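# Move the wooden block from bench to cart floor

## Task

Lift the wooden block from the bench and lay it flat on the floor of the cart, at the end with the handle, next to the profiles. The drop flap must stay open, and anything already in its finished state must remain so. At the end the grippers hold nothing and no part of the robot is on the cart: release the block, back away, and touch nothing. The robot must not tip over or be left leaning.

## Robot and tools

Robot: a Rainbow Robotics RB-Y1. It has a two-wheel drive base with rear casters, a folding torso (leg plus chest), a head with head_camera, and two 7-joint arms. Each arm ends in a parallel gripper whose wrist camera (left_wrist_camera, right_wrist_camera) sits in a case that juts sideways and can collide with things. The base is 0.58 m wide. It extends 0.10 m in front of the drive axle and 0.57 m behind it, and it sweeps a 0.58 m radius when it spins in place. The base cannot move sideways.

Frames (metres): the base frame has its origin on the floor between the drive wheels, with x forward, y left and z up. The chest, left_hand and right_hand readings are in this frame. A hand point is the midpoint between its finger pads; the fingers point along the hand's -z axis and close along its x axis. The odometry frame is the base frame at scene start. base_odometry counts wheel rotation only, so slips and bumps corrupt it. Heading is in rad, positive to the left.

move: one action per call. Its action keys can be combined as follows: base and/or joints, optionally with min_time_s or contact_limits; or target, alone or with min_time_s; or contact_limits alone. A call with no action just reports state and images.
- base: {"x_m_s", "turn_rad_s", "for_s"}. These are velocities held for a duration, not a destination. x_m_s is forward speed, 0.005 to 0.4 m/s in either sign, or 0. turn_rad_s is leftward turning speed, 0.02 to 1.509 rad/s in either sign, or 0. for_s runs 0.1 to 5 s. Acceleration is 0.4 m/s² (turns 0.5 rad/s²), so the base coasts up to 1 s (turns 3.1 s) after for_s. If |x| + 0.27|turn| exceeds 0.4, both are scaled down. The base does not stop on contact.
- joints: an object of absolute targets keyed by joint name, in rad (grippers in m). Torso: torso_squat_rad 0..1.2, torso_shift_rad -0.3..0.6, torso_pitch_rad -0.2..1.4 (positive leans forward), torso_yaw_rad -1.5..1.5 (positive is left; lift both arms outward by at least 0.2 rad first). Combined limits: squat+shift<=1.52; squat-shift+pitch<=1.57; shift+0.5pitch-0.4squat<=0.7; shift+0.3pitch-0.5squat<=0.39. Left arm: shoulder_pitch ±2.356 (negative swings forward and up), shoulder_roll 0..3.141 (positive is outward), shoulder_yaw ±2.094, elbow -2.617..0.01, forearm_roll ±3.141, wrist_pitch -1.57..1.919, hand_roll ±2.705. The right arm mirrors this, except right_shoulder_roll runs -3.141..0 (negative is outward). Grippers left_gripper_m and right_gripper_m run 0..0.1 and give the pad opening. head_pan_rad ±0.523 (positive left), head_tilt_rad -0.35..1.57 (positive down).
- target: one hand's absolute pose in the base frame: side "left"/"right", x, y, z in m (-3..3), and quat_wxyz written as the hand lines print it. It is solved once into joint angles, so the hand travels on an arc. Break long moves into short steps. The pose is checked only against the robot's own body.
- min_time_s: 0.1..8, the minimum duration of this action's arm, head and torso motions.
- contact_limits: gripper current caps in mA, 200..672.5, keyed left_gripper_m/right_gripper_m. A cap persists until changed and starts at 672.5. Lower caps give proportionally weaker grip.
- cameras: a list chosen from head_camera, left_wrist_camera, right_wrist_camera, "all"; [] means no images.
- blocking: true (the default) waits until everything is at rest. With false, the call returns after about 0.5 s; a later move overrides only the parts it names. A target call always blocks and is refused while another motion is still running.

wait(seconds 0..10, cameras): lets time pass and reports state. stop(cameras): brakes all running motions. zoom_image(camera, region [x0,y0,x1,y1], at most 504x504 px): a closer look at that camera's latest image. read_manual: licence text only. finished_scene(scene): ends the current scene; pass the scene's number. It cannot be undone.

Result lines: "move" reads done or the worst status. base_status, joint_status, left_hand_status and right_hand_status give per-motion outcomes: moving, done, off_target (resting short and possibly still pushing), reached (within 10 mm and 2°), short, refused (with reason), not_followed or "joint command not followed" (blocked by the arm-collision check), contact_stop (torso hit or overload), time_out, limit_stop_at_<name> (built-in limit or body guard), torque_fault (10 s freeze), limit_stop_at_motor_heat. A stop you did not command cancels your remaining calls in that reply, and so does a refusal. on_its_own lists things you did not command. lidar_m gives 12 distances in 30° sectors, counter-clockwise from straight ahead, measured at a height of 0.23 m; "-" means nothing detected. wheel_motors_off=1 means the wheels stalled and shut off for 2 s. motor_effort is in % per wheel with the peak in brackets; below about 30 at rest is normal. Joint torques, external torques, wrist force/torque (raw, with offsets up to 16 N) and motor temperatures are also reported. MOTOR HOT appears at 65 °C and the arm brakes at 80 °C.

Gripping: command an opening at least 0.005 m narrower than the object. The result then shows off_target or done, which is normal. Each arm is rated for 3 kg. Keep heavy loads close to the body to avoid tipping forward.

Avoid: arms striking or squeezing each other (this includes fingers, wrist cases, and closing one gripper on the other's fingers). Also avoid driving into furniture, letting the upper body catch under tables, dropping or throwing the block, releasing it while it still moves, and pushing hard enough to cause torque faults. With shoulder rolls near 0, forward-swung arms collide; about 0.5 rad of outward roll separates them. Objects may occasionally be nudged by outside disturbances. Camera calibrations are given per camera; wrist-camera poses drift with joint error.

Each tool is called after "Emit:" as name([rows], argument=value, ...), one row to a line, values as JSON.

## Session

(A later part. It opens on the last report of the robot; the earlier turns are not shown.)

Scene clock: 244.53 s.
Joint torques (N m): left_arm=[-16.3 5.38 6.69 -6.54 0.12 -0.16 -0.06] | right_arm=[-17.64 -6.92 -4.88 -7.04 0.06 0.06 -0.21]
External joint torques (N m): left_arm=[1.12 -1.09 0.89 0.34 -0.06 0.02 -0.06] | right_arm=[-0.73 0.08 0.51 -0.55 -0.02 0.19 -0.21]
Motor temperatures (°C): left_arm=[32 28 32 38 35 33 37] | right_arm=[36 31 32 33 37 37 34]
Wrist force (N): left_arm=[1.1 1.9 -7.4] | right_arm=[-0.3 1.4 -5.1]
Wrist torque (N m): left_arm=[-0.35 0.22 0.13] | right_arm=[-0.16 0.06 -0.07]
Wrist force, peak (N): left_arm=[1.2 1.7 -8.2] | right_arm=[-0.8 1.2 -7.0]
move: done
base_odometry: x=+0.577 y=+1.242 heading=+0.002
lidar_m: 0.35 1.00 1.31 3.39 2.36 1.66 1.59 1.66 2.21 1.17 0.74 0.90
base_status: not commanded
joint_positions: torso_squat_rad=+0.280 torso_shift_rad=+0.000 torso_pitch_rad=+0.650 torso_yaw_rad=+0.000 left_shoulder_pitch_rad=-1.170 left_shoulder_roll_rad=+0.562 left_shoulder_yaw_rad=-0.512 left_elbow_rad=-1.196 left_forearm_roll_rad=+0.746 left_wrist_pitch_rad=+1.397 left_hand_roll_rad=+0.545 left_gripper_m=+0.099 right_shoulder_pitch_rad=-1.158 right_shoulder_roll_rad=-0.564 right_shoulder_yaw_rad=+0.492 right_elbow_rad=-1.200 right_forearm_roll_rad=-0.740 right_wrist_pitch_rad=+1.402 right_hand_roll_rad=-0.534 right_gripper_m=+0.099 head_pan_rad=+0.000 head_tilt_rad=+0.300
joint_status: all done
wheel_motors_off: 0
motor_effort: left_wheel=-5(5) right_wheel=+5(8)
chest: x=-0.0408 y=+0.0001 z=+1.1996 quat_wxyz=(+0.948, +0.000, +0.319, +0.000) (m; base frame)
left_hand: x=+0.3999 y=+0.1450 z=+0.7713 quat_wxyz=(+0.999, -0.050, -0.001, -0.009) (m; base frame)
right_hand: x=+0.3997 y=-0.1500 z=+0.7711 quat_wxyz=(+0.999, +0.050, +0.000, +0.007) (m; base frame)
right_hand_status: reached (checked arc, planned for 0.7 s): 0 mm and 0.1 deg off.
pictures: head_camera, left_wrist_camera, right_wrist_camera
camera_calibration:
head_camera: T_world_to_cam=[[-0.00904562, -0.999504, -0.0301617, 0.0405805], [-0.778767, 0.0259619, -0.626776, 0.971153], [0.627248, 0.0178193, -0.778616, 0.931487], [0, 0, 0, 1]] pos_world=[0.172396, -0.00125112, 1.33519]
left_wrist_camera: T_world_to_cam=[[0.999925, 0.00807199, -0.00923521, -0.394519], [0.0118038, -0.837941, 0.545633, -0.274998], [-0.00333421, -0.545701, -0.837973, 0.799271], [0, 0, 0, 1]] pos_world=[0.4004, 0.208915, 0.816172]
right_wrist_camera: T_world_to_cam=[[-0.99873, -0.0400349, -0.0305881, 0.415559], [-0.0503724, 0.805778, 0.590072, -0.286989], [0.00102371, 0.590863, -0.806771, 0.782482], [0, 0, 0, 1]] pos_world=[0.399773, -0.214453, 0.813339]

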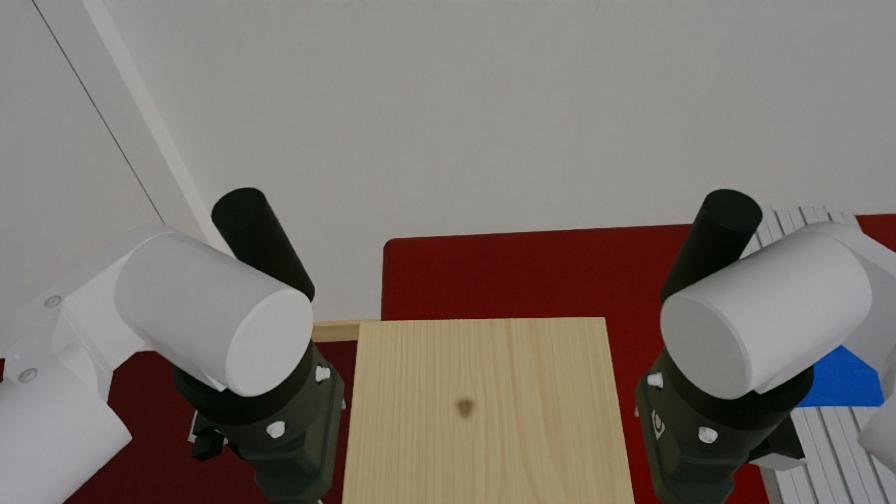

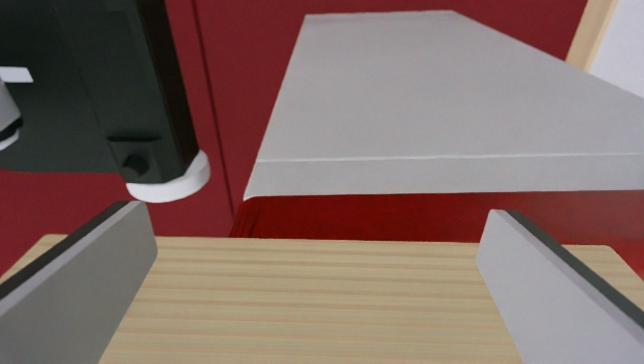

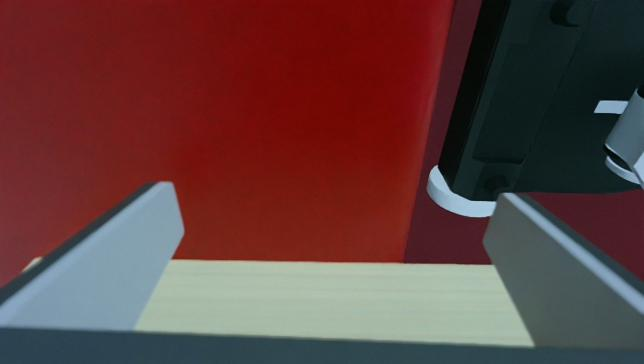

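Emit:
move(target={"side":"right","x":0.4,"y":-0.127,"z":0.77,"quat_wxyz":[0.9987,0.05,0,0.007]}, cameras=[])

Emit:
move(target={"side":"left","x":0.4,"y":0.115,"z":0.77,"quat_wxyz":[0.9987,-0.05,0,-0.009]}, cameras=["left_wrist_camera","right_wrist_camera"])

Scene clock: 246.53 s.
Joint torques (N m): left_arm=[-16.18 5 6.43 -6.56 0.05 -0.28 -0.11] | right_arm=[-18.42 -3.8 -3.95 -6.86 -0.37 -0.2 -0.03]
External joint torques (N m): left_arm=[1.24 -1.47 0.63 0.32 -0.13 -0.09 -0.11] | right_arm=[-1.07 2.28 1.18 -0.25 -0.44 -0.07 -0.03]
Motor temperatures (°C): left_arm=[32 28 32 38 35 33 37] | right_arm=[36 31 32 33 37 37 34]
Wrist force (N): left_arm=[0.4 1.8 -7.4] | right_arm=[0.1 0.8 -5.4]
Wrist torque (N m): left_arm=[-0.31 0.15 0.07] | right_arm=[-0.17 0.08 -0.10]
Wrist force, peak (N): left_arm=[0.7 3.1 -8.0] | right_arm=[0.9 -9.6 -2.1]
move: done
base_odometry: x=+0.577 y=+1.242 heading=+0.002
lidar_m: 0.35 1.00 1.32 3.40 2.34 1.67 1.59 1.65 2.20 1.16 0.75 0.91
base_status: not commanded
joint_positions: torso_squat_rad=+0.280 torso_shift_rad=+0.000 torso_pitch_rad=+0.650 torso_yaw_rad=+0.000 left_shoulder_pitch_rad=-1.170 left_shoulder_roll_rad=+0.562 left_shoulder_yaw_rad=-0.512 left_elbow_rad=-1.196 left_forearm_roll_rad=+0.746 left_wrist_pitch_rad=+1.397 left_hand_roll_rad=+0.545 left_gripper_m=+0.099 right_shoulder_pitch_rad=-1.190 right_shoulder_roll_rad=-0.516 right_shoulder_yaw_rad=+0.514 right_elbow_rad=-1.169 right_forearm_roll_rad=-0.715 right_wrist_pitch_rad=+1.401 right_hand_roll_rad=-0.566 right_gripper_m=+0.099 head_pan_rad=+0.000 head_tilt_rad=+0.300
joint_status: all done
wheel_motors_off: 0
motor_effort: left_wheel=-4(7) right_wheel=+7(8)
chest: x=-0.0408 y=+0.0001 z=+1.1996 quat_wxyz=(+0.948, +0.000, +0.319, +0.000) (m; base frame)
left_hand: x=+0.3999 y=+0.1450 z=+0.7713 quat_wxyz=(+0.999, -0.050, -0.001, -0.009) (m; base frame)
right_hand: x=+0.4000 y=-0.1274 z=+0.7700 quat_wxyz=(+0.999, +0.050, +0.000, +0.007) (m; base frame)
right_hand_status: reached (checked arc, planned for 0.3 s): 0 mm and 0.0 deg off.
pictures: none
No camera images: "cameras" was empty.

Scene clock: 247.30 s.
Joint torques (N m): left_arm=[-20.63 -32.96 -3.73 -20.37 11.95 -5.71 -3.38] | right_arm=[-26.76 21.82 -2.88 -19.42 -7.04 -6.47 0.93]
External joint torques (N m): left_arm=[-2.63 -38.47 -9.23 -13.39 11.79 -5.53 -3.38] | right_arm=[-9.43 28.08 2.28 -12.87 -7.13 -6.34 0.92]
Motor temperatures (°C): left_arm=[32 29 32 38 35 33 37] | right_arm=[36 31 32 33 37 37 34]
Wrist force (N): left_arm=[6.1 63.5 15.0] | right_arm=[-9.4 -49.1 7.8]
Wrist torque (N m): left_arm=[-1.82 -1.00 3.63] | right_arm=[1.78 -0.51 -1.37]
Wrist force, peak (N): left_arm=[8.4 77.9 19.1] | right_arm=[-9.4 -58.7 9.2]
move: done
base_odometry: x=+0.577 y=+1.242 heading=+0.002
lidar_m: 0.35 0.99 1.32 3.40 2.36 1.67 1.59 1.64 2.19 1.15 0.74 0.90
base_status: not commanded
joint_positions: torso_squat_rad=+0.280 torso_shift_rad=+0.000 torso_pitch_rad=+0.649 torso_yaw_rad=+0.000 left_shoulder_pitch_rad=-1.210 left_shoulder_roll_rad=+0.507 left_shoulder_yaw_rad=-0.537 left_elbow_rad=-1.150 left_forearm_roll_rad=+0.713 left_wrist_pitch_rad=+1.396 left_hand_roll_rad=+0.587 left_gripper_m=+0.099 right_shoulder_pitch_rad=-1.188 right_shoulder_roll_rad=-0.523 right_shoulder_yaw_rad=+0.514 right_elbow_rad=-1.166 right_forearm_roll_rad=-0.714 right_wrist_pitch_rad=+1.403 right_hand_roll_rad=-0.566 right_gripper_m=+0.099 head_pan_rad=+0.000 head_tilt_rad=+0.300
joint_status: all done
wheel_motors_off: 0
motor_effort: left_wheel=+0(4) right_wheel=+3(6)
chest: x=-0.0413 y=+0.0002 z=+1.1998 quat_wxyz=(+0.948, +0.000, +0.319, +0.000) (m; base frame)
left_hand: x=+0.4018 y=+0.1227 z=+0.7704 quat_wxyz=(+0.999, -0.044, -0.001, -0.004) (m; base frame)
left_hand_status: reached (checked arc, planned for 0.3 s): 8 mm and 0.9 deg off.
right_hand: x=+0.4000 y=-0.1328 z=+0.7695 quat_wxyz=(+0.999, +0.045, +0.000, +0.004) (m; base frame)
pictures: left_wrist_camera, right_wrist_camera
camera_calibration:
left_wrist_camera: T_world_to_cam=[[0.999816, 0.017506, -0.00781826, -0.398417], [0.0189684, -0.843838, 0.536262, -0.288189], [0.00279048, -0.536312, -0.844015, 0.787458], [0, 0, 0, 1]] pos_world=[0.401613, 0.186113, 0.816057]
right_wrist_camera: T_world_to_cam=[[-0.998997, -0.0346371, -0.0283821, 0.415598], [-0.0446878, 0.811825, 0.582189, -0.295247], [0.00287597, 0.582873, -0.812558, 0.773688], [0, 0, 0, 1]] pos_world=[0.399762, -0.196878, 0.812352]

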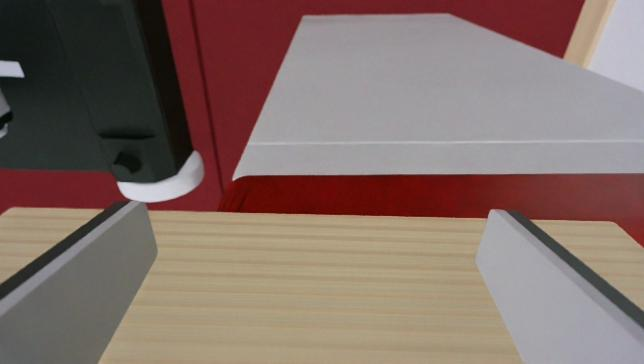

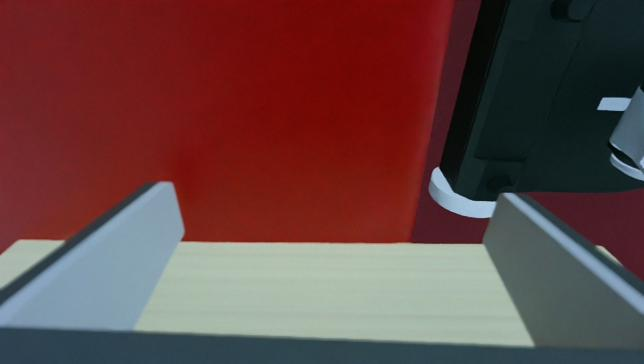

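Emit:
move(target={"side":"left","x":0.4,"y":0.117,"z":0.77,"quat_wxyz":[0.9987,-0.05,0,-0.006]}, cameras=[])

Scene clock: 248.53 s.
Joint torques (N m): left_arm=[-19.9 -29.39 -2.98 -18.92 10.9 -5.46 -2.65] | right_arm=[-26.16 21.79 -3.07 -18.71 -6.83 -5.95 0.95]
External joint torques (N m): left_arm=[-1.92 -34.94 -8.48 -11.95 10.73 -5.28 -2.65] | right_arm=[-8.83 28.04 2.09 -12.15 -6.92 -5.83 0.95]
Motor temperatures (°C): left_arm=[32 29 32 38 35 33 37] | right_arm=[36 31 32 33 37 37 34]
Wrist force (N): left_arm=[3.9 56.2 15.8] | right_arm=[-7.1 -44.4 8.9]
Wrist torque (N m): left_arm=[-1.70 -1.04 2.43] | right_arm=[1.62 -0.40 -1.29]
Wrist force, peak (N): left_arm=[5.9 64.4 15.2] | right_arm=[-9.7 -48.7 10.2]
move: done
base_odometry: x=+0.577 y=+1.242 heading=+0.002
lidar_m: 0.35 1.00 1.31 3.40 2.34 1.67 1.58 1.66 2.21 1.14 0.73 0.90
base_status: not commanded
joint_positions: torso_squat_rad=+0.280 torso_shift_rad=+0.000 torso_pitch_rad=+0.649 torso_yaw_rad=+0.000 left_shoulder_pitch_rad=-1.209 left_shoulder_roll_rad=+0.508 left_shoulder_yaw_rad=-0.534 left_elbow_rad=-1.147 left_forearm_roll_rad=+0.714 left_wrist_pitch_rad=+1.395 left_hand_roll_rad=+0.587 left_gripper_m=+0.099 right_shoulder_pitch_rad=-1.188 right_shoulder_roll_rad=-0.523 right_shoulder_yaw_rad=+0.514 right_elbow_rad=-1.166 right_forearm_roll_rad=-0.714 right_wrist_pitch_rad=+1.403 right_hand_roll_rad=-0.566 right_gripper_m=+0.099 head_pan_rad=+0.000 head_tilt_rad=+0.300
joint_status: all done
wheel_motors_off: 0
motor_effort: left_wheel=+0(1) right_wheel=+3(4)
chest: x=-0.0413 y=+0.0002 z=+1.1998 quat_wxyz=(+0.948, +0.000, +0.319, +0.000) (m; base frame)
left_hand: x=+0.4018 y=+0.1237 z=+0.7699 quat_wxyz=(+0.999, -0.045, -0.001, -0.002) (m; base frame)
left_hand_status: reached (checked arc, planned for 0.1 s): 7 mm and 0.7 deg off.
right_hand: x=+0.4001 y=-0.1327 z=+0.7696 quat_wxyz=(+0.999, +0.045, +0.000, +0.004) (m; base frame)
pictures: none
No camera images: "cameras" was empty.

Emit:
move(target={"side":"left","x":0.4,"y":0.116,"z":0.77,"quat_wxyz":[0.9987,-0.05,0,-0.003]}, cameras=[])

Emit:
move(joints={"torso_squat_rad":0.04}, min_time_s=1.5)

Scene clock: 250.23 s.
Joint torques (N m): left_arm=[-20.95 -30 -1.32 -18.43 11.1 -7.1 -0.9] | right_arm=[-25.96 22.39 -2.65 -18.76 -7.33 -5.36 1.01]
External joint torques (N m): left_arm=[-2.96 -35.5 -6.8 -11.44 10.93 -6.92 -0.9] | right_arm=[-8.63 28.64 2.51 -12.2 -7.42 -5.24 1.01]
Motor temperatures (°C): left_arm=[32 29 32 38 36 33 37] | right_arm=[36 31 32 33 37 37 34]
Wrist force (N): left_arm=[-1.7 63.8 18.6] | right_arm=[-1.3 -45.9 6.7]
Wrist torque (N m): left_arm=[-1.92 -0.92 0.60] | right_arm=[1.62 -0.16 -1.38]
Wrist force, peak (N): left_arm=[-1.6 65.3 21.0] | right_arm=[-0.2 -47.0 6.8]
move: done
base_odometry: x=+0.577 y=+1.242 heading=+0.002
lidar_m: 0.35 1.00 1.31 3.38 2.34 1.67 1.58 1.65 2.21 1.16 0.74 0.91
base_status: not commanded
joint_positions: torso_squat_rad=+0.280 torso_shift_rad=+0.000 torso_pitch_rad=+0.649 torso_yaw_rad=+0.000 left_shoulder_pitch_rad=-1.209 left_shoulder_roll_rad=+0.505 left_shoulder_yaw_rad=-0.534 left_elbow_rad=-1.146 left_forearm_roll_rad=+0.711 left_wrist_pitch_rad=+1.396 left_hand_roll_rad=+0.594 left_gripper_m=+0.099 right_shoulder_pitch_rad=-1.188 right_shoulder_roll_rad=-0.523 right_shoulder_yaw_rad=+0.513 right_elbow_rad=-1.166 right_forearm_roll_rad=-0.714 right_wrist_pitch_rad=+1.402 right_hand_roll_rad=-0.566 right_gripper_m=+0.099 head_pan_rad=+0.000 head_tilt_rad=+0.300
joint_status: all done
wheel_motors_off: 0
motor_effort: left_wheel=+1(1) right_wheel=+2(4)
chest: x=-0.0413 y=+0.0002 z=+1.1998 quat_wxyz=(+0.948, +0.000, +0.319, +0.000) (m; base frame)
left_hand: x=+0.4016 y=+0.1229 z=+0.7697 quat_wxyz=(+0.999, -0.045, -0.001, +0.001) (m; base frame)
left_hand_status: reached (checked arc, planned for 0.1 s): 7 mm and 0.8 deg off.
right_hand: x=+0.4002 y=-0.1328 z=+0.7697 quat_wxyz=(+0.999, +0.045, +0.000, +0.004) (m; base frame)
pictures: none
No camera images: "cameras" was empty.

Scene clock: 252.03 s.
Joint torques (N m): left_arm=[-24.56 -8.97 5.22 -15.12 4.32 -3.78 -1.13] | right_arm=[-26 8.66 -4.4 -16.24 -3.81 -3.43 0.95]
External joint torques (N m): left_arm=[-6.64 -14.34 -0.22 -8.11 4.14 -3.61 -1.13] | right_arm=[-8.7 14.82 0.73 -9.66 -3.9 -3.31 0.95]
Motor temperatures (°C): left_arm=[32 29 32 38 36 33 37] | right_arm=[36 31 32 33 37 37 34]
Wrist force (N): left_arm=[-2.2 26.7 -11.8] | right_arm=[0.1 -21.8 -14.3]
Wrist torque (N m): left_arm=[-0.77 0.26 1.05] | right_arm=[0.12 0.57 -1.38]
Wrist force, peak (N): left_arm=[-1.2 63.5 19.0] | right_arm=[-1.8 -46.2 6.9]
move: done
base_odometry: x=+0.577 y=+1.242 heading=+0.002
lidar_m: 0.35 1.00 1.31 3.39 2.34 1.68 1.59 1.66 2.19 1.15 0.74 0.90
base_status: not commanded
joint_positions: torso_squat_rad=+0.040 torso_shift_rad=+0.000 torso_pitch_rad=+0.651 torso_yaw_rad=+0.000 left_shoulder_pitch_rad=-1.209 left_shoulder_roll_rad=+0.500 left_shoulder_yaw_rad=-0.536 left_elbow_rad=-1.147 left_forearm_roll_rad=+0.713 left_wrist_pitch_rad=+1.395 left_hand_roll_rad=+0.594 left_gripper_m=+0.099 right_shoulder_pitch_rad=-1.188 right_shoulder_roll_rad=-0.519 right_shoulder_yaw_rad=+0.514 right_elbow_rad=-1.167 right_forearm_roll_rad=-0.715 right_wrist_pitch_rad=+1.402 right_hand_roll_rad=-0.566 right_gripper_m=+0.099 head_pan_rad=+0.000 head_tilt_rad=+0.300
joint_status: all done
wheel_motors_off: 0
motor_effort: left_wheel=-2(7) right_wheel=+7(10)
chest: x=-0.0404 y=+0.0001 z=+1.2261 quat_wxyz=(+0.948, +0.000, +0.320, +0.000) (m; base frame)
left_hand: x=+0.3999 y=+0.1191 z=+0.7946 quat_wxyz=(+0.999, -0.047, +0.002, -0.001) (m; base frame)
right_hand: x=+0.3996 y=-0.1304 z=+0.7951 quat_wxyz=(+0.999, +0.047, +0.002, +0.005) (m; base frame)
pictures: head_camera, left_wrist_camera, right_wrist_camera
camera_calibration:
head_camera: T_world_to_cam=[[-0.00906849, -0.999504, -0.0301531, 0.0414706], [-0.779306, 0.025959, -0.626106, 0.987208], [0.626578, 0.0178207, -0.779155, 0.952501], [0, 0, 0, 1]] pos_world=[0.172896, -0.00115113, 1.36149]
left_wrist_camera: T_world_to_cam=[[0.999615, 0.0233783, -0.0149324, -0.391195], [0.0277401, -0.840532, 0.541051, -0.311845], [0.000097687, -0.541257, -0.840857, 0.805116], [0, 0, 0, 1]] pos_world=[0.399616, 0.182805, 0.839871]
right_wrist_camera: T_world_to_cam=[[-0.998984, -0.0365812, -0.0263147, 0.414069], [-0.0450625, 0.809304, 0.585659, -0.315032], [-0.000127564, 0.58625, -0.81013, 0.792785], [0, 0, 0, 1]] pos_world=[0.399553, -0.194667, 0.837656]

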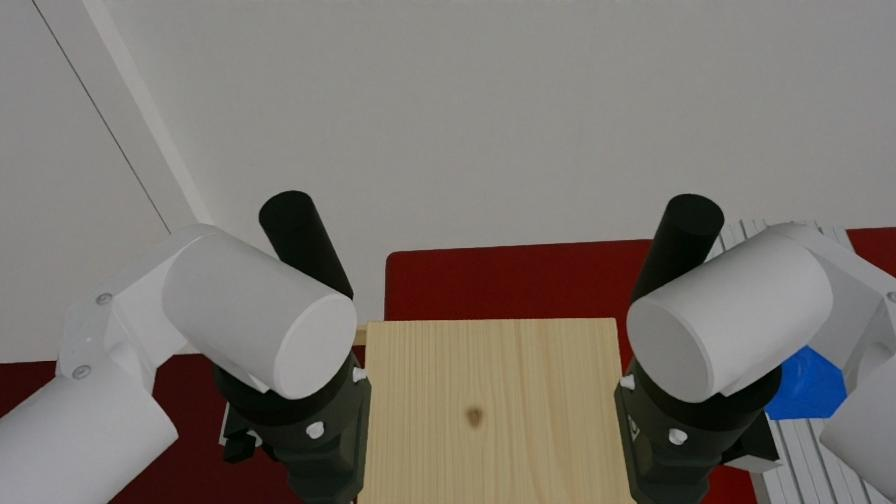

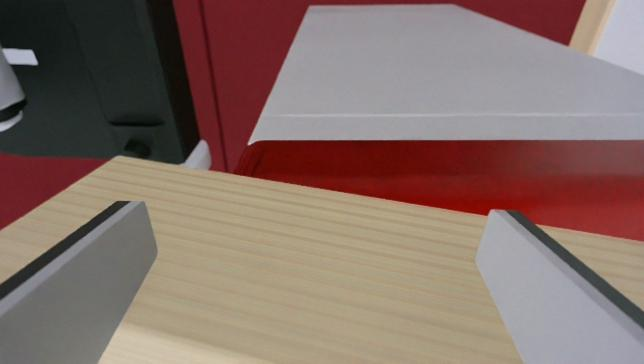

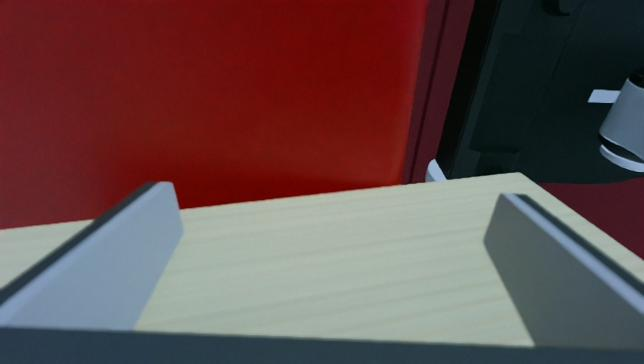

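Emit:
move(joints={"torso_squat_rad":0.28}, min_time_s=1.5, cameras=["left_wrist_camera","right_wrist_camera"])

Scene clock: 255.00 s.
Joint torques (N m): left_arm=[-15.83 -13.48 1.37 -12.11 5.82 -2.08 -1.13] | right_arm=[-17.89 11.42 -2.15 -12.48 -5.17 -2.07 0.95]
External joint torques (N m): left_arm=[2.17 -18.88 -4.09 -5.09 5.65 -1.9 -1.13] | right_arm=[-0.52 17.61 3.01 -5.9 -5.26 -1.94 0.95]
Motor temperatures (°C): left_arm=[32 29 32 38 36 33 37] | right_arm=[36 31 32 33 37 37 34]
Wrist force (N): left_arm=[6.8 30.4 10.1] | right_arm=[4.7 -26.3 11.5]
Wrist torque (N m): left_arm=[-1.12 -0.15 1.01] | right_arm=[0.59 -0.18 -0.93]
Wrist force, peak (N): left_arm=[7.0 31.9 10.0] | right_arm=[4.7 -26.3 11.5]
move: done
base_odometry: x=+0.577 y=+1.242 heading=+0.002
lidar_m: 0.35 0.99 1.32 3.39 2.35 1.67 1.59 1.65 2.21 1.15 0.74 0.90
base_status: not commanded
joint_positions: torso_squat_rad=+0.280 torso_shift_rad=+0.000 torso_pitch_rad=+0.649 torso_yaw_rad=+0.000 left_shoulder_pitch_rad=-1.211 left_shoulder_roll_rad=+0.501 left_shoulder_yaw_rad=-0.535 left_elbow_rad=-1.148 left_forearm_roll_rad=+0.713 left_wrist_pitch_rad=+1.395 left_hand_roll_rad=+0.594 left_gripper_m=+0.099 right_shoulder_pitch_rad=-1.190 right_shoulder_roll_rad=-0.520 right_shoulder_yaw_rad=+0.513 right_elbow_rad=-1.168 right_forearm_roll_rad=-0.714 right_wrist_pitch_rad=+1.402 right_hand_roll_rad=-0.566 right_gripper_m=+0.099 head_pan_rad=+0.000 head_tilt_rad=+0.300
joint_status: all done
wheel_motors_off: 0
motor_effort: left_wheel=-7(8) right_wheel=+1(8)
chest: x=-0.0413 y=+0.0001 z=+1.1998 quat_wxyz=(+0.948, +0.000, +0.319, +0.000) (m; base frame)
left_hand: x=+0.4014 y=+0.1191 z=+0.7704 quat_wxyz=(+0.999, -0.048, -0.001, -0.001) (m; base frame)
right_hand: x=+0.4009 y=-0.1303 z=+0.7708 quat_wxyz=(+0.999, +0.047, -0.001, +0.005) (m; base frame)
pictures: left_wrist_camera, right_wrist_camera
camera_calibration:
left_wrist_camera: T_world_to_cam=[[0.999678, 0.0236462, -0.00925774, -0.397563], [0.0248911, -0.840261, 0.54161, -0.298095], [0.00502811, -0.541666, -0.840579, 0.782551], [0, 0, 0, 1]] pos_world=[0.40092, 0.182804, 0.815566]
right_wrist_camera: T_world_to_cam=[[-0.998815, -0.0368523, -0.0318025, 0.418899], [-0.048501, 0.809015, 0.585783, -0.2996], [0.00414127, 0.586631, -0.809844, 0.771155], [0, 0, 0, 1]] pos_world=[0.400677, -0.194565, 0.813338]

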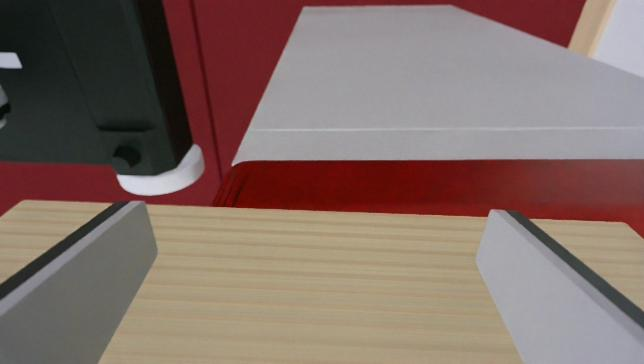

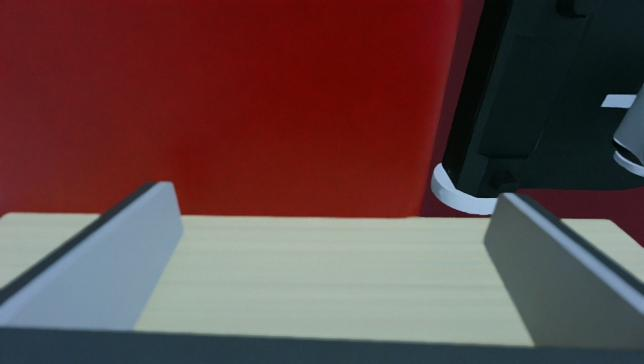

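Emit:
move(target={"side":"right","x":0.4,"y":-0.122,"z":0.77,"quat_wxyz":[0.9987,0.05,0,0.004]}, cameras=[])

Emit:
move(target={"side":"left","x":0.4,"y":0.113,"z":0.77,"quat_wxyz":[0.9987,-0.05,0,-0.005]}, cameras=[])

Scene clock: 256.80 s.
Joint torques (N m): left_arm=[-15.87 -16.66 1.15 -12.57 7.66 -2.8 0.67] | right_arm=[-20.18 23.5 -1.67 -14.01 -8.92 -6.6 -3.42]
External joint torques (N m): left_arm=[2.13 -22.08 -4.32 -5.56 7.49 -2.62 0.67] | right_arm=[-2.71 29.55 3.42 -7.42 -9.02 -6.48 -3.42]
Motor temperatures (°C): left_arm=[32 29 32 38 36 33 37] | right_arm=[36 31 32 33 37 37 34]
Wrist force (N): left_arm=[14.2 37.1 6.6] | right_arm=[-8.5 -51.1 24.3]
Wrist torque (N m): left_arm=[-1.14 1.24 -0.90] | right_arm=[1.22 -0.91 3.63]
Wrist force, peak (N): left_arm=[14.3 39.1 5.0] | right_arm=[-9.7 -57.1 25.7]
move: done
base_odometry: x=+0.577 y=+1.242 heading=+0.002
lidar_m: 0.35 1.01 1.32 3.38 2.36 1.67 1.58 1.66 2.20 1.16 0.75 0.91
base_status: not commanded
joint_positions: torso_squat_rad=+0.280 torso_shift_rad=+0.000 torso_pitch_rad=+0.649 torso_yaw_rad=+0.000 left_shoulder_pitch_rad=-1.211 left_shoulder_roll_rad=+0.502 left_shoulder_yaw_rad=-0.535 left_elbow_rad=-1.148 left_forearm_roll_rad=+0.712 left_wrist_pitch_rad=+1.395 left_hand_roll_rad=+0.593 left_gripper_m=+0.099 right_shoulder_pitch_rad=-1.196 right_shoulder_roll_rad=-0.511 right_shoulder_yaw_rad=+0.517 right_elbow_rad=-1.157 right_forearm_roll_rad=-0.708 right_wrist_pitch_rad=+1.402 right_hand_roll_rad=-0.576 right_gripper_m=+0.099 head_pan_rad=+0.000 head_tilt_rad=+0.300
joint_status: all done
wheel_motors_off: 0
motor_effort: left_wheel=-8(8) right_wheel=+7(8)
chest: x=-0.0414 y=+0.0001 z=+1.1998 quat_wxyz=(+0.948, +0.000, +0.319, +0.000) (m; base frame)
left_hand: x=+0.4016 y=+0.1195 z=+0.7705 quat_wxyz=(+0.999, -0.047, -0.001, -0.001) (m; base frame)
right_hand: x=+0.4010 y=-0.1279 z=+0.7700 quat_wxyz=(+0.999, +0.045, -0.001, +0.002) (m; base frame)
right_hand_status: reached (checked arc, planned for 0.1 s): 6 mm and 0.6 deg off.
pictures: none
No camera images: "cameras" was empty.

Scene clock: 257.33 s.
Joint torques (N m): left_arm=[-16.2 -22.77 0.58 -14.07 9.42 -4.26 0.63] | right_arm=[-20.32 24.8 -1.21 -14.87 -9.24 -6.97 -3.24]
External joint torques (N m): left_arm=[1.85 -28.13 -4.87 -7.06 9.26 -4.07 0.63] | right_arm=[-2.85 30.86 3.89 -8.29 -9.34 -6.85 -3.24]
Motor temperatures (°C): left_arm=[32 29 32 38 36 33 37] | right_arm=[36 31 32 33 37 37 34]
Wrist force (N): left_arm=[9.7 48.4 12.3] | right_arm=[-6.8 -51.9 23.2]
Wrist torque (N m): left_arm=[-1.45 0.44 -0.67] | right_arm=[1.23 -0.33 2.98]
Wrist force, peak (N): left_arm=[10.5 51.7 13.7] | right_arm=[-9.3 -53.9 23.3]
move: done
base_odometry: x=+0.577 y=+1.242 heading=+0.002
lidar_m: 0.34 0.99 1.31 3.39 2.36 1.67 1.58 1.65 2.20 1.15 0.75 0.90
base_status: not commanded
joint_positions: torso_squat_rad=+0.280 torso_shift_rad=+0.000 torso_pitch_rad=+0.648 torso_yaw_rad=+0.000 left_shoulder_pitch_rad=-1.214 left_shoulder_roll_rad=+0.498 left_shoulder_yaw_rad=-0.537 left_elbow_rad=-1.143 left_forearm_roll_rad=+0.710 left_wrist_pitch_rad=+1.395 left_hand_roll_rad=+0.594 left_gripper_m=+0.099 right_shoulder_pitch_rad=-1.196 right_shoulder_roll_rad=-0.512 right_shoulder_yaw_rad=+0.517 right_elbow_rad=-1.157 right_forearm_roll_rad=-0.708 right_wrist_pitch_rad=+1.402 right_hand_roll_rad=-0.576 right_gripper_m=+0.099 head_pan_rad=+0.000 head_tilt_rad=+0.300
joint_status: all done
wheel_motors_off: 0
motor_effort: left_wheel=-8(9) right_wheel=+6(9)
chest: x=-0.0414 y=+0.0001 z=+1.1998 quat_wxyz=(+0.948, +0.000, +0.319, +0.000) (m; base frame)
left_hand: x=+0.4017 y=+0.1181 z=+0.7703 quat_wxyz=(+0.999, -0.046, -0.001, -0.003) (m; base frame)
left_hand_status: reached (checked arc, planned for 0.1 s): 5 mm and 0.6 deg off.
right_hand: x=+0.4010 y=-0.1282 z=+0.7700 quat_wxyz=(+0.999, +0.045, -0.001, +0.002) (m; base frame)
pictures: none
No camera images: "cameras" was empty.

Emit:
move(target={"side":"right","x":0.4,"y":-0.121,"z":0.77,"quat_wxyz":[0.9987,0.05,0,0.0065]}, cameras=[])

Emit:
move(target={"side":"left","x":0.4,"y":0.111,"z":0.77,"quat_wxyz":[0.9987,-0.05,0,-0.006]}, cameras=[])

Scene clock: 258.87 s.
Joint torques (N m): left_arm=[-16.65 -23.18 0.34 -14.84 9.45 -4.46 -0.03] | right_arm=[-21.25 28.04 -0.7 -16.24 -9.47 -7.46 -1.89]
External joint torques (N m): left_arm=[1.4 -28.54 -5.11 -7.83 9.29 -4.27 -0.03] | right_arm=[-3.75 34.07 4.39 -9.66 -9.57 -7.34 -1.89]
Motor temperatures (°C): left_arm=[32 29 32 38 36 33 37] | right_arm=[36 31 32 33 37 37 34]
Wrist force (N): left_arm=[9.1 47.2 11.9] | right_arm=[-6.7 -56.8 26.8]
Wrist torque (N m): left_arm=[-1.38 0.31 0.32] | right_arm=[1.52 -0.23 1.49]
Wrist force, peak (N): left_arm=[7.1 50.2 11.3] | right_arm=[-6.7 -59.9 27.5]
move: done
base_odometry: x=+0.577 y=+1.242 heading=+0.002
lidar_m: 0.35 0.99 1.31 3.39 2.35 1.67 1.58 1.65 2.21 1.15 0.74 0.90
base_status: not commanded
joint_positions: torso_squat_rad=+0.280 torso_shift_rad=-0.001 torso_pitch_rad=+0.648 torso_yaw_rad=+0.000 left_shoulder_pitch_rad=-1.214 left_shoulder_roll_rad=+0.498 left_shoulder_yaw_rad=-0.537 left_elbow_rad=-1.143 left_forearm_roll_rad=+0.710 left_wrist_pitch_rad=+1.395 left_hand_roll_rad=+0.594 left_gripper_m=+0.099 right_shoulder_pitch_rad=-1.199 right_shoulder_roll_rad=-0.510 right_shoulder_yaw_rad=+0.518 right_elbow_rad=-1.152 right_forearm_roll_rad=-0.707 right_wrist_pitch_rad=+1.401 right_hand_roll_rad=-0.572 right_gripper_m=+0.099 head_pan_rad=+0.000 head_tilt_rad=+0.300
joint_status: all done
wheel_motors_off: 0
motor_effort: left_wheel=-8(8) right_wheel=+8(10)
chest: x=-0.0415 y=+0.0001 z=+1.1998 quat_wxyz=(+0.948, +0.000, +0.319, +0.000) (m; base frame)
left_hand: x=+0.4017 y=+0.1183 z=+0.7703 quat_wxyz=(+0.999, -0.046, -0.001, -0.002) (m; base frame)
right_hand: x=+0.4012 y=-0.1276 z=+0.7698 quat_wxyz=(+0.999, +0.045, +0.000, +0.004) (m; base frame)
right_hand_status: reached (checked arc, planned for 0.1 s): 7 mm and 0.7 deg off.
pictures: none
No camera images: "cameras" was empty.

Scene clock: 259.40 s.
Joint torques (N m): left_arm=[-18.04 -27.93 -0.39 -16.13 10.58 -5.83 0.08] | right_arm=[-21.67 29.1 -0.84 -17.18 -9.9 -7.72 -1.57]
External joint torques (N m): left_arm=[0.06 -33.24 -5.82 -9.12 10.41 -5.64 0.09] | right_arm=[-4.17 35.14 4.25 -10.6 -9.99 -7.6 -1.57]
Motor temperatures (°C): left_arm=[32 29 32 38 36 33 37] | right_arm=[36 31 32 33 37 37 34]
Wrist force (N): left_arm=[5.5 57.9 17.2] | right_arm=[-5.5 -57.9 26.2]
Wrist torque (N m): left_arm=[-1.76 -0.11 0.04] | right_arm=[1.50 0.09 1.24]
Wrist force, peak (N): left_arm=[6.1 59.9 17.5] | right_arm=[-6.6 -58.8 25.7]
move: done
base_odometry: x=+0.577 y=+1.242 heading=+0.002
lidar_m: 0.36 1.00 1.31 3.38 2.36 1.67 1.59 1.65 2.19 1.16 0.74 0.90
base_status: not commanded
joint_positions: torso_squat_rad=+0.280 torso_shift_rad=-0.001 torso_pitch_rad=+0.648 torso_yaw_rad=+0.000 left_shoulder_pitch_rad=-1.217 left_shoulder_roll_rad=+0.495 left_shoulder_yaw_rad=-0.539 left_elbow_rad=-1.138 left_forearm_roll_rad=+0.708 left_wrist_pitch_rad=+1.395 left_hand_roll_rad=+0.594 left_gripper_m=+0.099 right_shoulder_pitch_rad=-1.199 right_shoulder_roll_rad=-0.510 right_shoulder_yaw_rad=+0.518 right_elbow_rad=-1.152 right_forearm_roll_rad=-0.707 right_wrist_pitch_rad=+1.401 right_hand_roll_rad=-0.572 right_gripper_m=+0.099 head_pan_rad=+0.000 head_tilt_rad=+0.300
joint_status: all done
wheel_motors_off: 0
motor_effort: left_wheel=-8(8) right_wheel=+7(10)
chest: x=-0.0416 y=+0.0001 z=+1.1999 quat_wxyz=(+0.948, +0.000, +0.318, +0.000) (m; base frame)
left_hand: x=+0.4018 y=+0.1172 z=+0.7702 quat_wxyz=(+0.999, -0.045, -0.001, -0.003) (m; base frame)
left_hand_status: reached (checked arc, planned for 0.1 s): 6 mm and 0.7 deg off.
right_hand: x=+0.4012 y=-0.1278 z=+0.7698 quat_wxyz=(+0.999, +0.044, +0.000, +0.004) (m; base frame)
pictures: none
No camera images: "cameras" was empty.

Emit:
move(joints={"torso_squat_rad":0.04}, min_time_s=1.5)

Scene clock: 261.83 s.
Joint torques (N m): left_arm=[-27.71 -24.09 4.29 -20.67 10.05 -5.97 -0.03] | right_arm=[-33.13 24.18 -5.15 -22.63 -9.29 -6.61 -1.27]
External joint torques (N m): left_arm=[-9.71 -29.36 -1.11 -13.67 9.88 -5.8 -0.03] | right_arm=[-15.73 30.17 -0.1 -16.06 -9.38 -6.5 -1.27]
Motor temperatures (°C): left_arm=[32 29 32 38 36 33 37] | right_arm=[36 31 32 34 37 38 34]
Wrist force (N): left_arm=[5.7 50.8 -12.3] | right_arm=[-3.7 -48.4 -15.7]
Wrist torque (N m): left_arm=[-1.06 0.67 -0.03] | right_arm=[0.63 -0.21 0.97]
Wrist force, peak (N): left_arm=[4.9 58.3 17.4] | right_arm=[-5.4 -58.2 26.1]
move: done
base_odometry: x=+0.577 y=+1.242 heading=+0.002
lidar_m: 0.35 1.00 1.33 3.38 2.36 1.67 1.58 1.64 2.21 1.15 0.75 0.90
base_status: not commanded
joint_positions: torso_squat_rad=+0.040 torso_shift_rad=+0.000 torso_pitch_rad=+0.651 torso_yaw_rad=+0.000 left_shoulder_pitch_rad=-1.215 left_shoulder_roll_rad=+0.494 left_shoulder_yaw_rad=-0.540 left_elbow_rad=-1.137 left_forearm_roll_rad=+0.708 left_wrist_pitch_rad=+1.395 left_hand_roll_rad=+0.594 left_gripper_m=+0.099 right_shoulder_pitch_rad=-1.196 right_shoulder_roll_rad=-0.509 right_shoulder_yaw_rad=+0.520 right_elbow_rad=-1.151 right_forearm_roll_rad=-0.707 right_wrist_pitch_rad=+1.400 right_hand_roll_rad=-0.572 right_gripper_m=+0.099 head_pan_rad=+0.000 head_tilt_rad=+0.300
joint_status: all done
wheel_motors_off: 0
motor_effort: left_wheel=-6(7) right_wheel=+7(9)
chest: x=-0.0402 y=+0.0001 z=+1.2261 quat_wxyz=(+0.947, +0.000, +0.320, +0.000) (m; base frame)
left_hand: x=+0.4003 y=+0.1175 z=+0.7937 quat_wxyz=(+0.999, -0.045, +0.002, -0.003) (m; base frame)
right_hand: x=+0.3995 y=-0.1279 z=+0.7932 quat_wxyz=(+0.999, +0.044, +0.003, +0.003) (m; base frame)
pictures: head_camera, left_wrist_camera, right_wrist_camera
camera_calibration:
head_camera: T_world_to_cam=[[-0.00915484, -0.999501, -0.0302149, 0.0414689], [-0.779394, 0.0260625, -0.625992, 0.987164], [0.626468, 0.0178185, -0.779244, 0.952441], [0, 0, 0, 1]] pos_world=[0.173096, -0.00125082, 1.36139]
left_wrist_camera: T_world_to_cam=[[0.999678, 0.0203548, -0.0151749, -0.391128], [0.0253194, -0.843455, 0.536603, -0.307951], [-0.00187686, -0.536814, -0.843698, 0.806037], [0, 0, 0, 1]] pos_world=[0.400312, 0.18091, 0.839364]
right_wrist_camera: T_world_to_cam=[[-0.999173, -0.0334797, -0.0230789, 0.411981], [-0.0406578, 0.812939, 0.580927, -0.313525], [-0.000687517, 0.581385, -0.813628, 0.792163], [0, 0, 0, 1]] pos_world=[0.399438, -0.191882, 0.83617]

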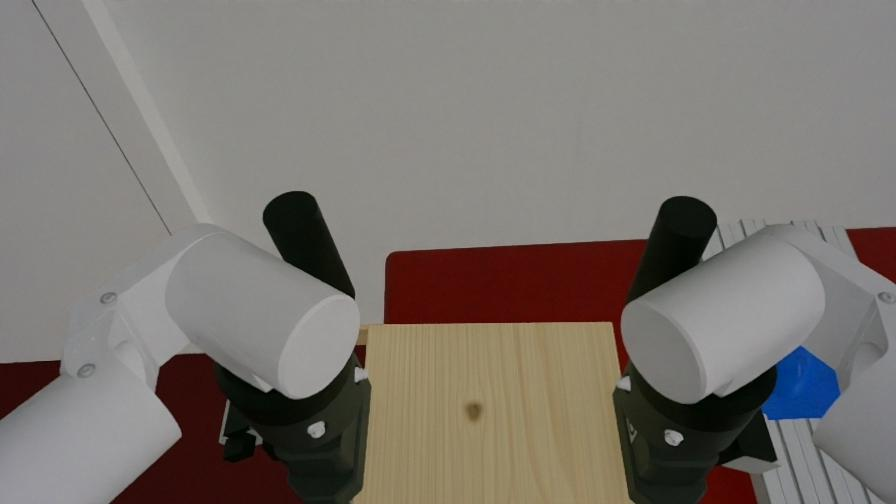

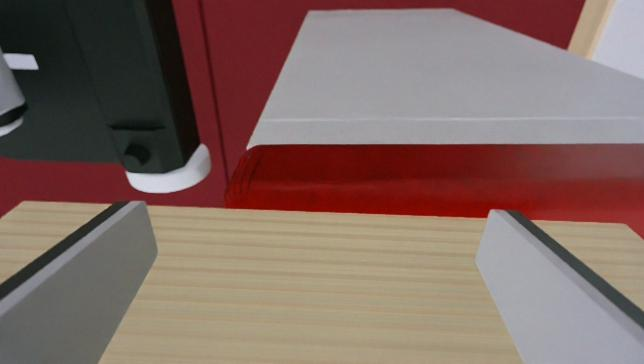

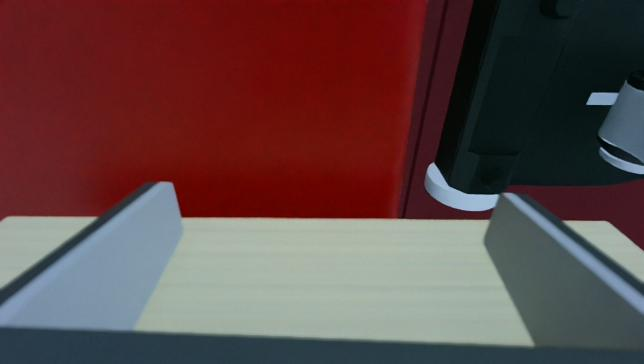

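Emit:
move(base={"x_m_s":-0.4,"for_s":1.5}, cameras=[])

Emit:
move(base={"turn_rad_s":-1.0,"for_s":1.77}, cameras=["left_wrist_camera"])

Emit:
move(base={"x_m_s":0.4,"for_s":3.6}, cameras=[])

Emit:
move(base={"turn_rad_s":1.0,"for_s":1.77})

Scene clock: 266.70 s.
Joint torques (N m): left_arm=[-28.61 -23.12 4.35 -20.99 9.88 -6.28 -0.08] | right_arm=[-34.3 23.44 -5.41 -23.06 -9.03 -6.38 -1.41]
External joint torques (N m): left_arm=[-10.61 -28.39 -1.05 -13.99 9.71 -6.11 -0.08] | right_arm=[-16.9 29.43 -0.36 -16.49 -9.12 -6.27 -1.41]
Motor temperatures (°C): left_arm=[32 29 32 38 36 33 37] | right_arm=[36 31 32 34 38 38 34]
Wrist force (N): left_arm=[5.4 51.0 -11.5] | right_arm=[-3.8 -48.3 -15.3]
Wrist torque (N m): left_arm=[-1.06 0.61 -0.09] | right_arm=[0.61 -0.25 1.01]
Wrist force, peak (N): left_arm=[6.0 52.7 -11.6] | right_arm=[-2.0 -49.0 -14.9]
move: done
base_odometry: x=-0.023 y=+1.241 heading=+0.002
lidar_m: 0.96 1.58 2.15 4.35 1.46 1.04 0.99 1.04 1.38 3.44 1.41 1.18
base_status: done (sent for 1.5 of 1.5 s)
joint_positions: torso_squat_rad=+0.040 torso_shift_rad=+0.000 torso_pitch_rad=+0.651 torso_yaw_rad=+0.000 left_shoulder_pitch_rad=-1.215 left_shoulder_roll_rad=+0.494 left_shoulder_yaw_rad=-0.540 left_elbow_rad=-1.137 left_forearm_roll_rad=+0.708 left_wrist_pitch_rad=+1.395 left_hand_roll_rad=+0.594 left_gripper_m=+0.099 right_shoulder_pitch_rad=-1.196 right_shoulder_roll_rad=-0.508 right_shoulder_yaw_rad=+0.520 right_elbow_rad=-1.150 right_forearm_roll_rad=-0.707 right_wrist_pitch_rad=+1.400 right_hand_roll_rad=-0.572 right_gripper_m=+0.099 head_pan_rad=+0.000 head_tilt_rad=+0.300
joint_status: not commanded
wheel_motors_off: 0
motor_effort: left_wheel=-7(30) right_wheel=+6(45)
chest: x=-0.0403 y=+0.0001 z=+1.2261 quat_wxyz=(+0.948, +0.000, +0.320, +0.000) (m; base frame)
left_hand: x=+0.4001 y=+0.1175 z=+0.7937 quat_wxyz=(+0.999, -0.045, +0.002, -0.003) (m; base frame)
right_hand: x=+0.3993 y=-0.1279 z=+0.7931 quat_wxyz=(+0.999, +0.044, +0.003, +0.003) (m; base frame)
pictures: none
No camera images: "cameras" was empty.

Scene clock: 270.57 s.
Joint torques (N m): left_arm=[-28 -23.62 4.49 -21.05 9.95 -6.26 0.12] | right_arm=[-34.24 23.6 -5.8 -23.23 -9.19 -6.3 -1.33]
External joint torques (N m): left_arm=[-10.01 -28.89 -0.9 -14.04 9.78 -6.09 0.12] | right_arm=[-16.85 29.6 -0.75 -16.65 -9.28 -6.19 -1.33]
Motor temperatures (°C): left_arm=[32 29 32 38 36 34 37] | right_arm=[36 31 32 34 38 38 34]
Wrist force (N): left_arm=[4.3 52.1 -11.4] | right_arm=[-3.5 -48.6 -16.0]
Wrist torque (N m): left_arm=[-1.14 0.55 -0.06] | right_arm=[0.60 -0.18 0.97]
Wrist force, peak (N): left_arm=[5.0 53.3 -12.5] | right_arm=[-4.3 -49.2 -15.3]
move: done
base_odometry: x=-0.024 y=+1.241 heading=-1.558
lidar_m: 3.45 1.41 1.17 0.95 1.58 2.13 4.36 1.47 1.06 0.99 1.02 1.37
base_status: done (sent for 1.77 of 1.77 s)
joint_positions: torso_squat_rad=+0.040 torso_shift_rad=+0.000 torso_pitch_rad=+0.651 torso_yaw_rad=+0.000 left_shoulder_pitch_rad=-1.215 left_shoulder_roll_rad=+0.494 left_shoulder_yaw_rad=-0.540 left_elbow_rad=-1.137 left_forearm_roll_rad=+0.708 left_wrist_pitch_rad=+1.395 left_hand_roll_rad=+0.594 left_gripper_m=+0.099 right_shoulder_pitch_rad=-1.196 right_shoulder_roll_rad=-0.508 right_shoulder_yaw_rad=+0.520 right_elbow_rad=-1.150 right_forearm_roll_rad=-0.707 right_wrist_pitch_rad=+1.400 right_hand_roll_rad=-0.572 right_gripper_m=+0.099 head_pan_rad=+0.000 head_tilt_rad=+0.300
joint_status: not commanded
wheel_motors_off: 0
motor_effort: left_wheel=+15(44) right_wheel=-1(44)
chest: x=-0.0403 y=+0.0001 z=+1.2261 quat_wxyz=(+0.948, +0.000, +0.320, +0.000) (m; base frame)
left_hand: x=+0.4001 y=+0.1175 z=+0.7937 quat_wxyz=(+0.999, -0.045, +0.002, -0.003) (m; base frame)
right_hand: x=+0.3993 y=-0.1278 z=+0.7931 quat_wxyz=(+0.999, +0.044, +0.003, +0.003) (m; base frame)
pictures: left_wrist_camera
camera_calibration:
left_wrist_camera: T_world_to_cam=[[0.999675, 0.0203311, -0.0153938, -0.390741], [0.0254166, -0.84353, 0.536481, -0.307815], [-0.00207789, -0.536698, -0.843772, 0.806073], [0, 0, 0, 1]] pos_world=[0.400112, 0.18091, 0.839264]

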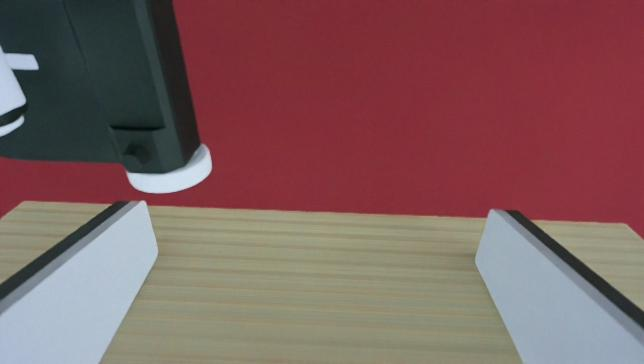

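Scene clock: 275.47 s.
Joint torques (N m): left_arm=[-28.17 -23.46 5.02 -21.17 9.86 -6.36 0.04] | right_arm=[-34.45 23.1 -5.91 -23.29 -9.12 -6.22 -1.41]
External joint torques (N m): left_arm=[-10.17 -28.72 -0.37 -14.16 9.69 -6.19 0.04] | right_arm=[-17.06 29.09 -0.86 -16.72 -9.2 -6.11 -1.41]
Motor temperatures (°C): left_arm=[32 29 32 38 37 34 37] | right_arm=[36 31 32 35 38 38 34]
Wrist force (N): left_arm=[5.1 52.2 -11.1] | right_arm=[-3.5 -48.4 -15.3]
Wrist torque (N m): left_arm=[-1.15 0.60 -0.10] | right_arm=[0.60 -0.18 0.95]
Wrist force, peak (N): left_arm=[6.2 52.9 -11.5] | right_arm=[-4.9 -49.7 -15.5]
move: done
base_odometry: x=-0.006 y=-0.199 heading=-1.558
lidar_m: 3.24 1.23 0.88 0.82 0.85 1.77 4.25 1.40 1.01 0.95 0.97 1.30
base_status: done (sent for 3.6 of 3.6 s)
joint_positions: torso_squat_rad=+0.040 torso_shift_rad=+0.000 torso_pitch_rad=+0.651 torso_yaw_rad=+0.000 left_shoulder_pitch_rad=-1.215 left_shoulder_roll_rad=+0.494 left_shoulder_yaw_rad=-0.540 left_elbow_rad=-1.137 left_forearm_roll_rad=+0.708 left_wrist_pitch_rad=+1.395 left_hand_roll_rad=+0.594 left_gripper_m=+0.099 right_shoulder_pitch_rad=-1.196 right_shoulder_roll_rad=-0.508 right_shoulder_yaw_rad=+0.520 right_elbow_rad=-1.150 right_forearm_roll_rad=-0.707 right_wrist_pitch_rad=+1.400 right_hand_roll_rad=-0.572 right_gripper_m=+0.099 head_pan_rad=+0.000 head_tilt_rad=+0.300
joint_status: not commanded
wheel_motors_off: 0
motor_effort: left_wheel=+0(45) right_wheel=-1(33)
chest: x=-0.0402 y=+0.0001 z=+1.2261 quat_wxyz=(+0.947, +0.000, +0.320, +0.000) (m; base frame)
left_hand: x=+0.4001 y=+0.1175 z=+0.7936 quat_wxyz=(+0.999, -0.045, +0.002, -0.003) (m; base frame)
right_hand: x=+0.3993 y=-0.1278 z=+0.7930 quat_wxyz=(+0.999, +0.044, +0.003, +0.003) (m; base frame)
pictures: none
No camera images: "cameras" was empty.

Scene clock: 279.33 s.
Joint torques (N m): left_arm=[-28.33 -23.31 4.87 -21.34 9.84 -6.26 -0.03] | right_arm=[-34.05 23.27 -5.61 -23.38 -9.35 -6.2 -1.27]
External joint torques (N m): left_arm=[-10.34 -28.58 -0.52 -14.33 9.67 -6.09 -0.03] | right_arm=[-16.66 29.26 -0.56 -16.81 -9.44 -6.09 -1.27]
Motor temperatures (°C): left_arm=[33 29 32 39 37 34 37] | right_arm=[36 31 32 35 39 38 34]
Wrist force (N): left_arm=[4.9 52.1 -11.6] | right_arm=[-3.7 -48.6 -15.5]
Wrist torque (N m): left_arm=[-1.15 0.64 -0.11] | right_arm=[0.61 -0.21 0.90]
Wrist force, peak (N): left_arm=[4.7 53.4 -11.8] | right_arm=[-3.8 -49.3 -15.6]
move: done
base_odometry: x=-0.006 y=-0.199 heading=+0.002
lidar_m: 0.83 0.86 1.78 4.25 1.39 0.99 0.94 0.98 1.30 3.29 1.22 0.86
base_status: done (sent for 1.77 of 1.77 s)
joint_positions: torso_squat_rad=+0.040 torso_shift_rad=+0.000 torso_pitch_rad=+0.651 torso_yaw_rad=+0.000 left_shoulder_pitch_rad=-1.215 left_shoulder_roll_rad=+0.494 left_shoulder_yaw_rad=-0.540 left_elbow_rad=-1.137 left_forearm_roll_rad=+0.708 left_wrist_pitch_rad=+1.395 left_hand_roll_rad=+0.594 left_gripper_m=+0.099 right_shoulder_pitch_rad=-1.196 right_shoulder_roll_rad=-0.508 right_shoulder_yaw_rad=+0.520 right_elbow_rad=-1.150 right_forearm_roll_rad=-0.707 right_wrist_pitch_rad=+1.400 right_hand_roll_rad=-0.572 right_gripper_m=+0.099 head_pan_rad=+0.000 head_tilt_rad=+0.300
joint_status: not commanded
wheel_motors_off: 0
motor_effort: left_wheel=-2(39) right_wheel=+17(38)
chest: x=-0.0403 y=+0.0001 z=+1.2261 quat_wxyz=(+0.948, +0.000, +0.320, +0.000) (m; base frame)
left_hand: x=+0.4001 y=+0.1175 z=+0.7937 quat_wxyz=(+0.999, -0.045, +0.002, -0.003) (m; base frame)
right_hand: x=+0.3993 y=-0.1278 z=+0.7930 quat_wxyz=(+0.999, +0.044, +0.003, +0.003) (m; base frame)
pictures: head_camera, left_wrist_camera, right_wrist_camera
camera_calibration:
head_camera: T_world_to_cam=[[-0.00915131, -0.999502, -0.0302122, 0.0414676], [-0.779394, 0.0260581, -0.625992, 0.987227], [0.626468, 0.0178185, -0.779244, 0.952518], [0, 0, 0, 1]] pos_world=[0.173096, -0.00125083, 1.36149]
left_wrist_camera: T_world_to_cam=[[0.999672, 0.0203616, -0.0155304, -0.39063], [0.0255155, -0.843574, 0.536406, -0.307785], [-0.00217895, -0.536627, -0.843817, 0.806138], [0, 0, 0, 1]] pos_world=[0.400112, 0.18091, 0.839264]
right_wrist_camera: T_world_to_cam=[[-0.999181, -0.033543, -0.0226423, 0.411405], [-0.0404552, 0.812855, 0.58106, -0.313707], [-0.00108553, 0.5815, -0.813546, 0.792055], [0, 0, 0, 1]] pos_world=[0.399236, -0.191782, 0.835971]

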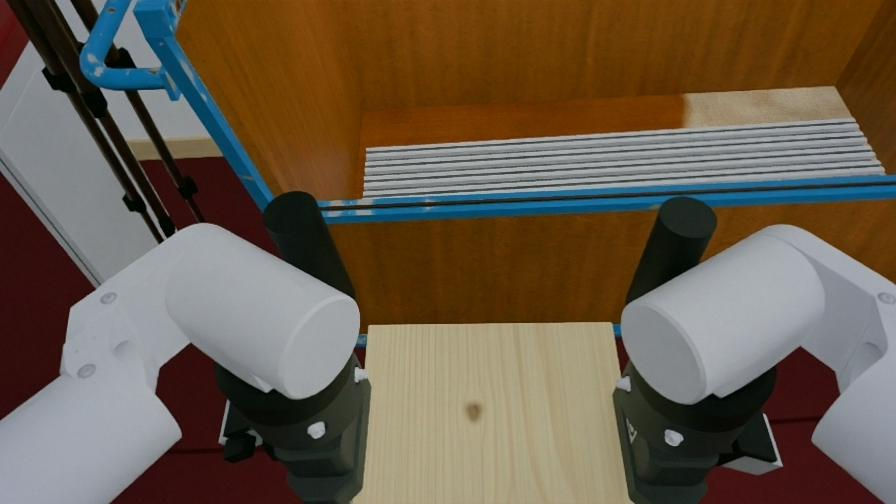

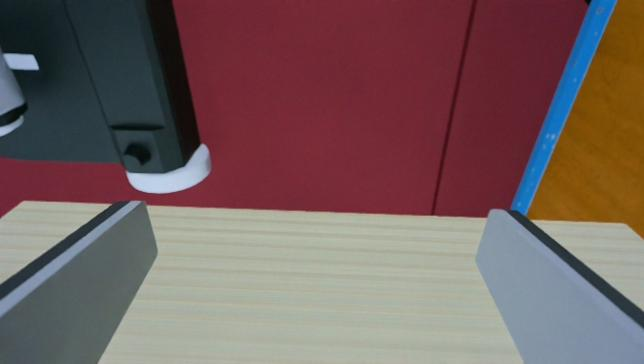

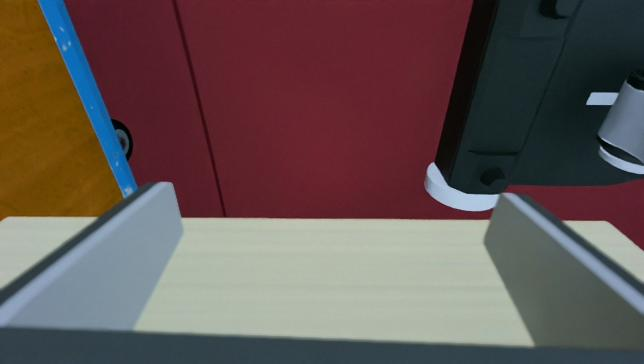

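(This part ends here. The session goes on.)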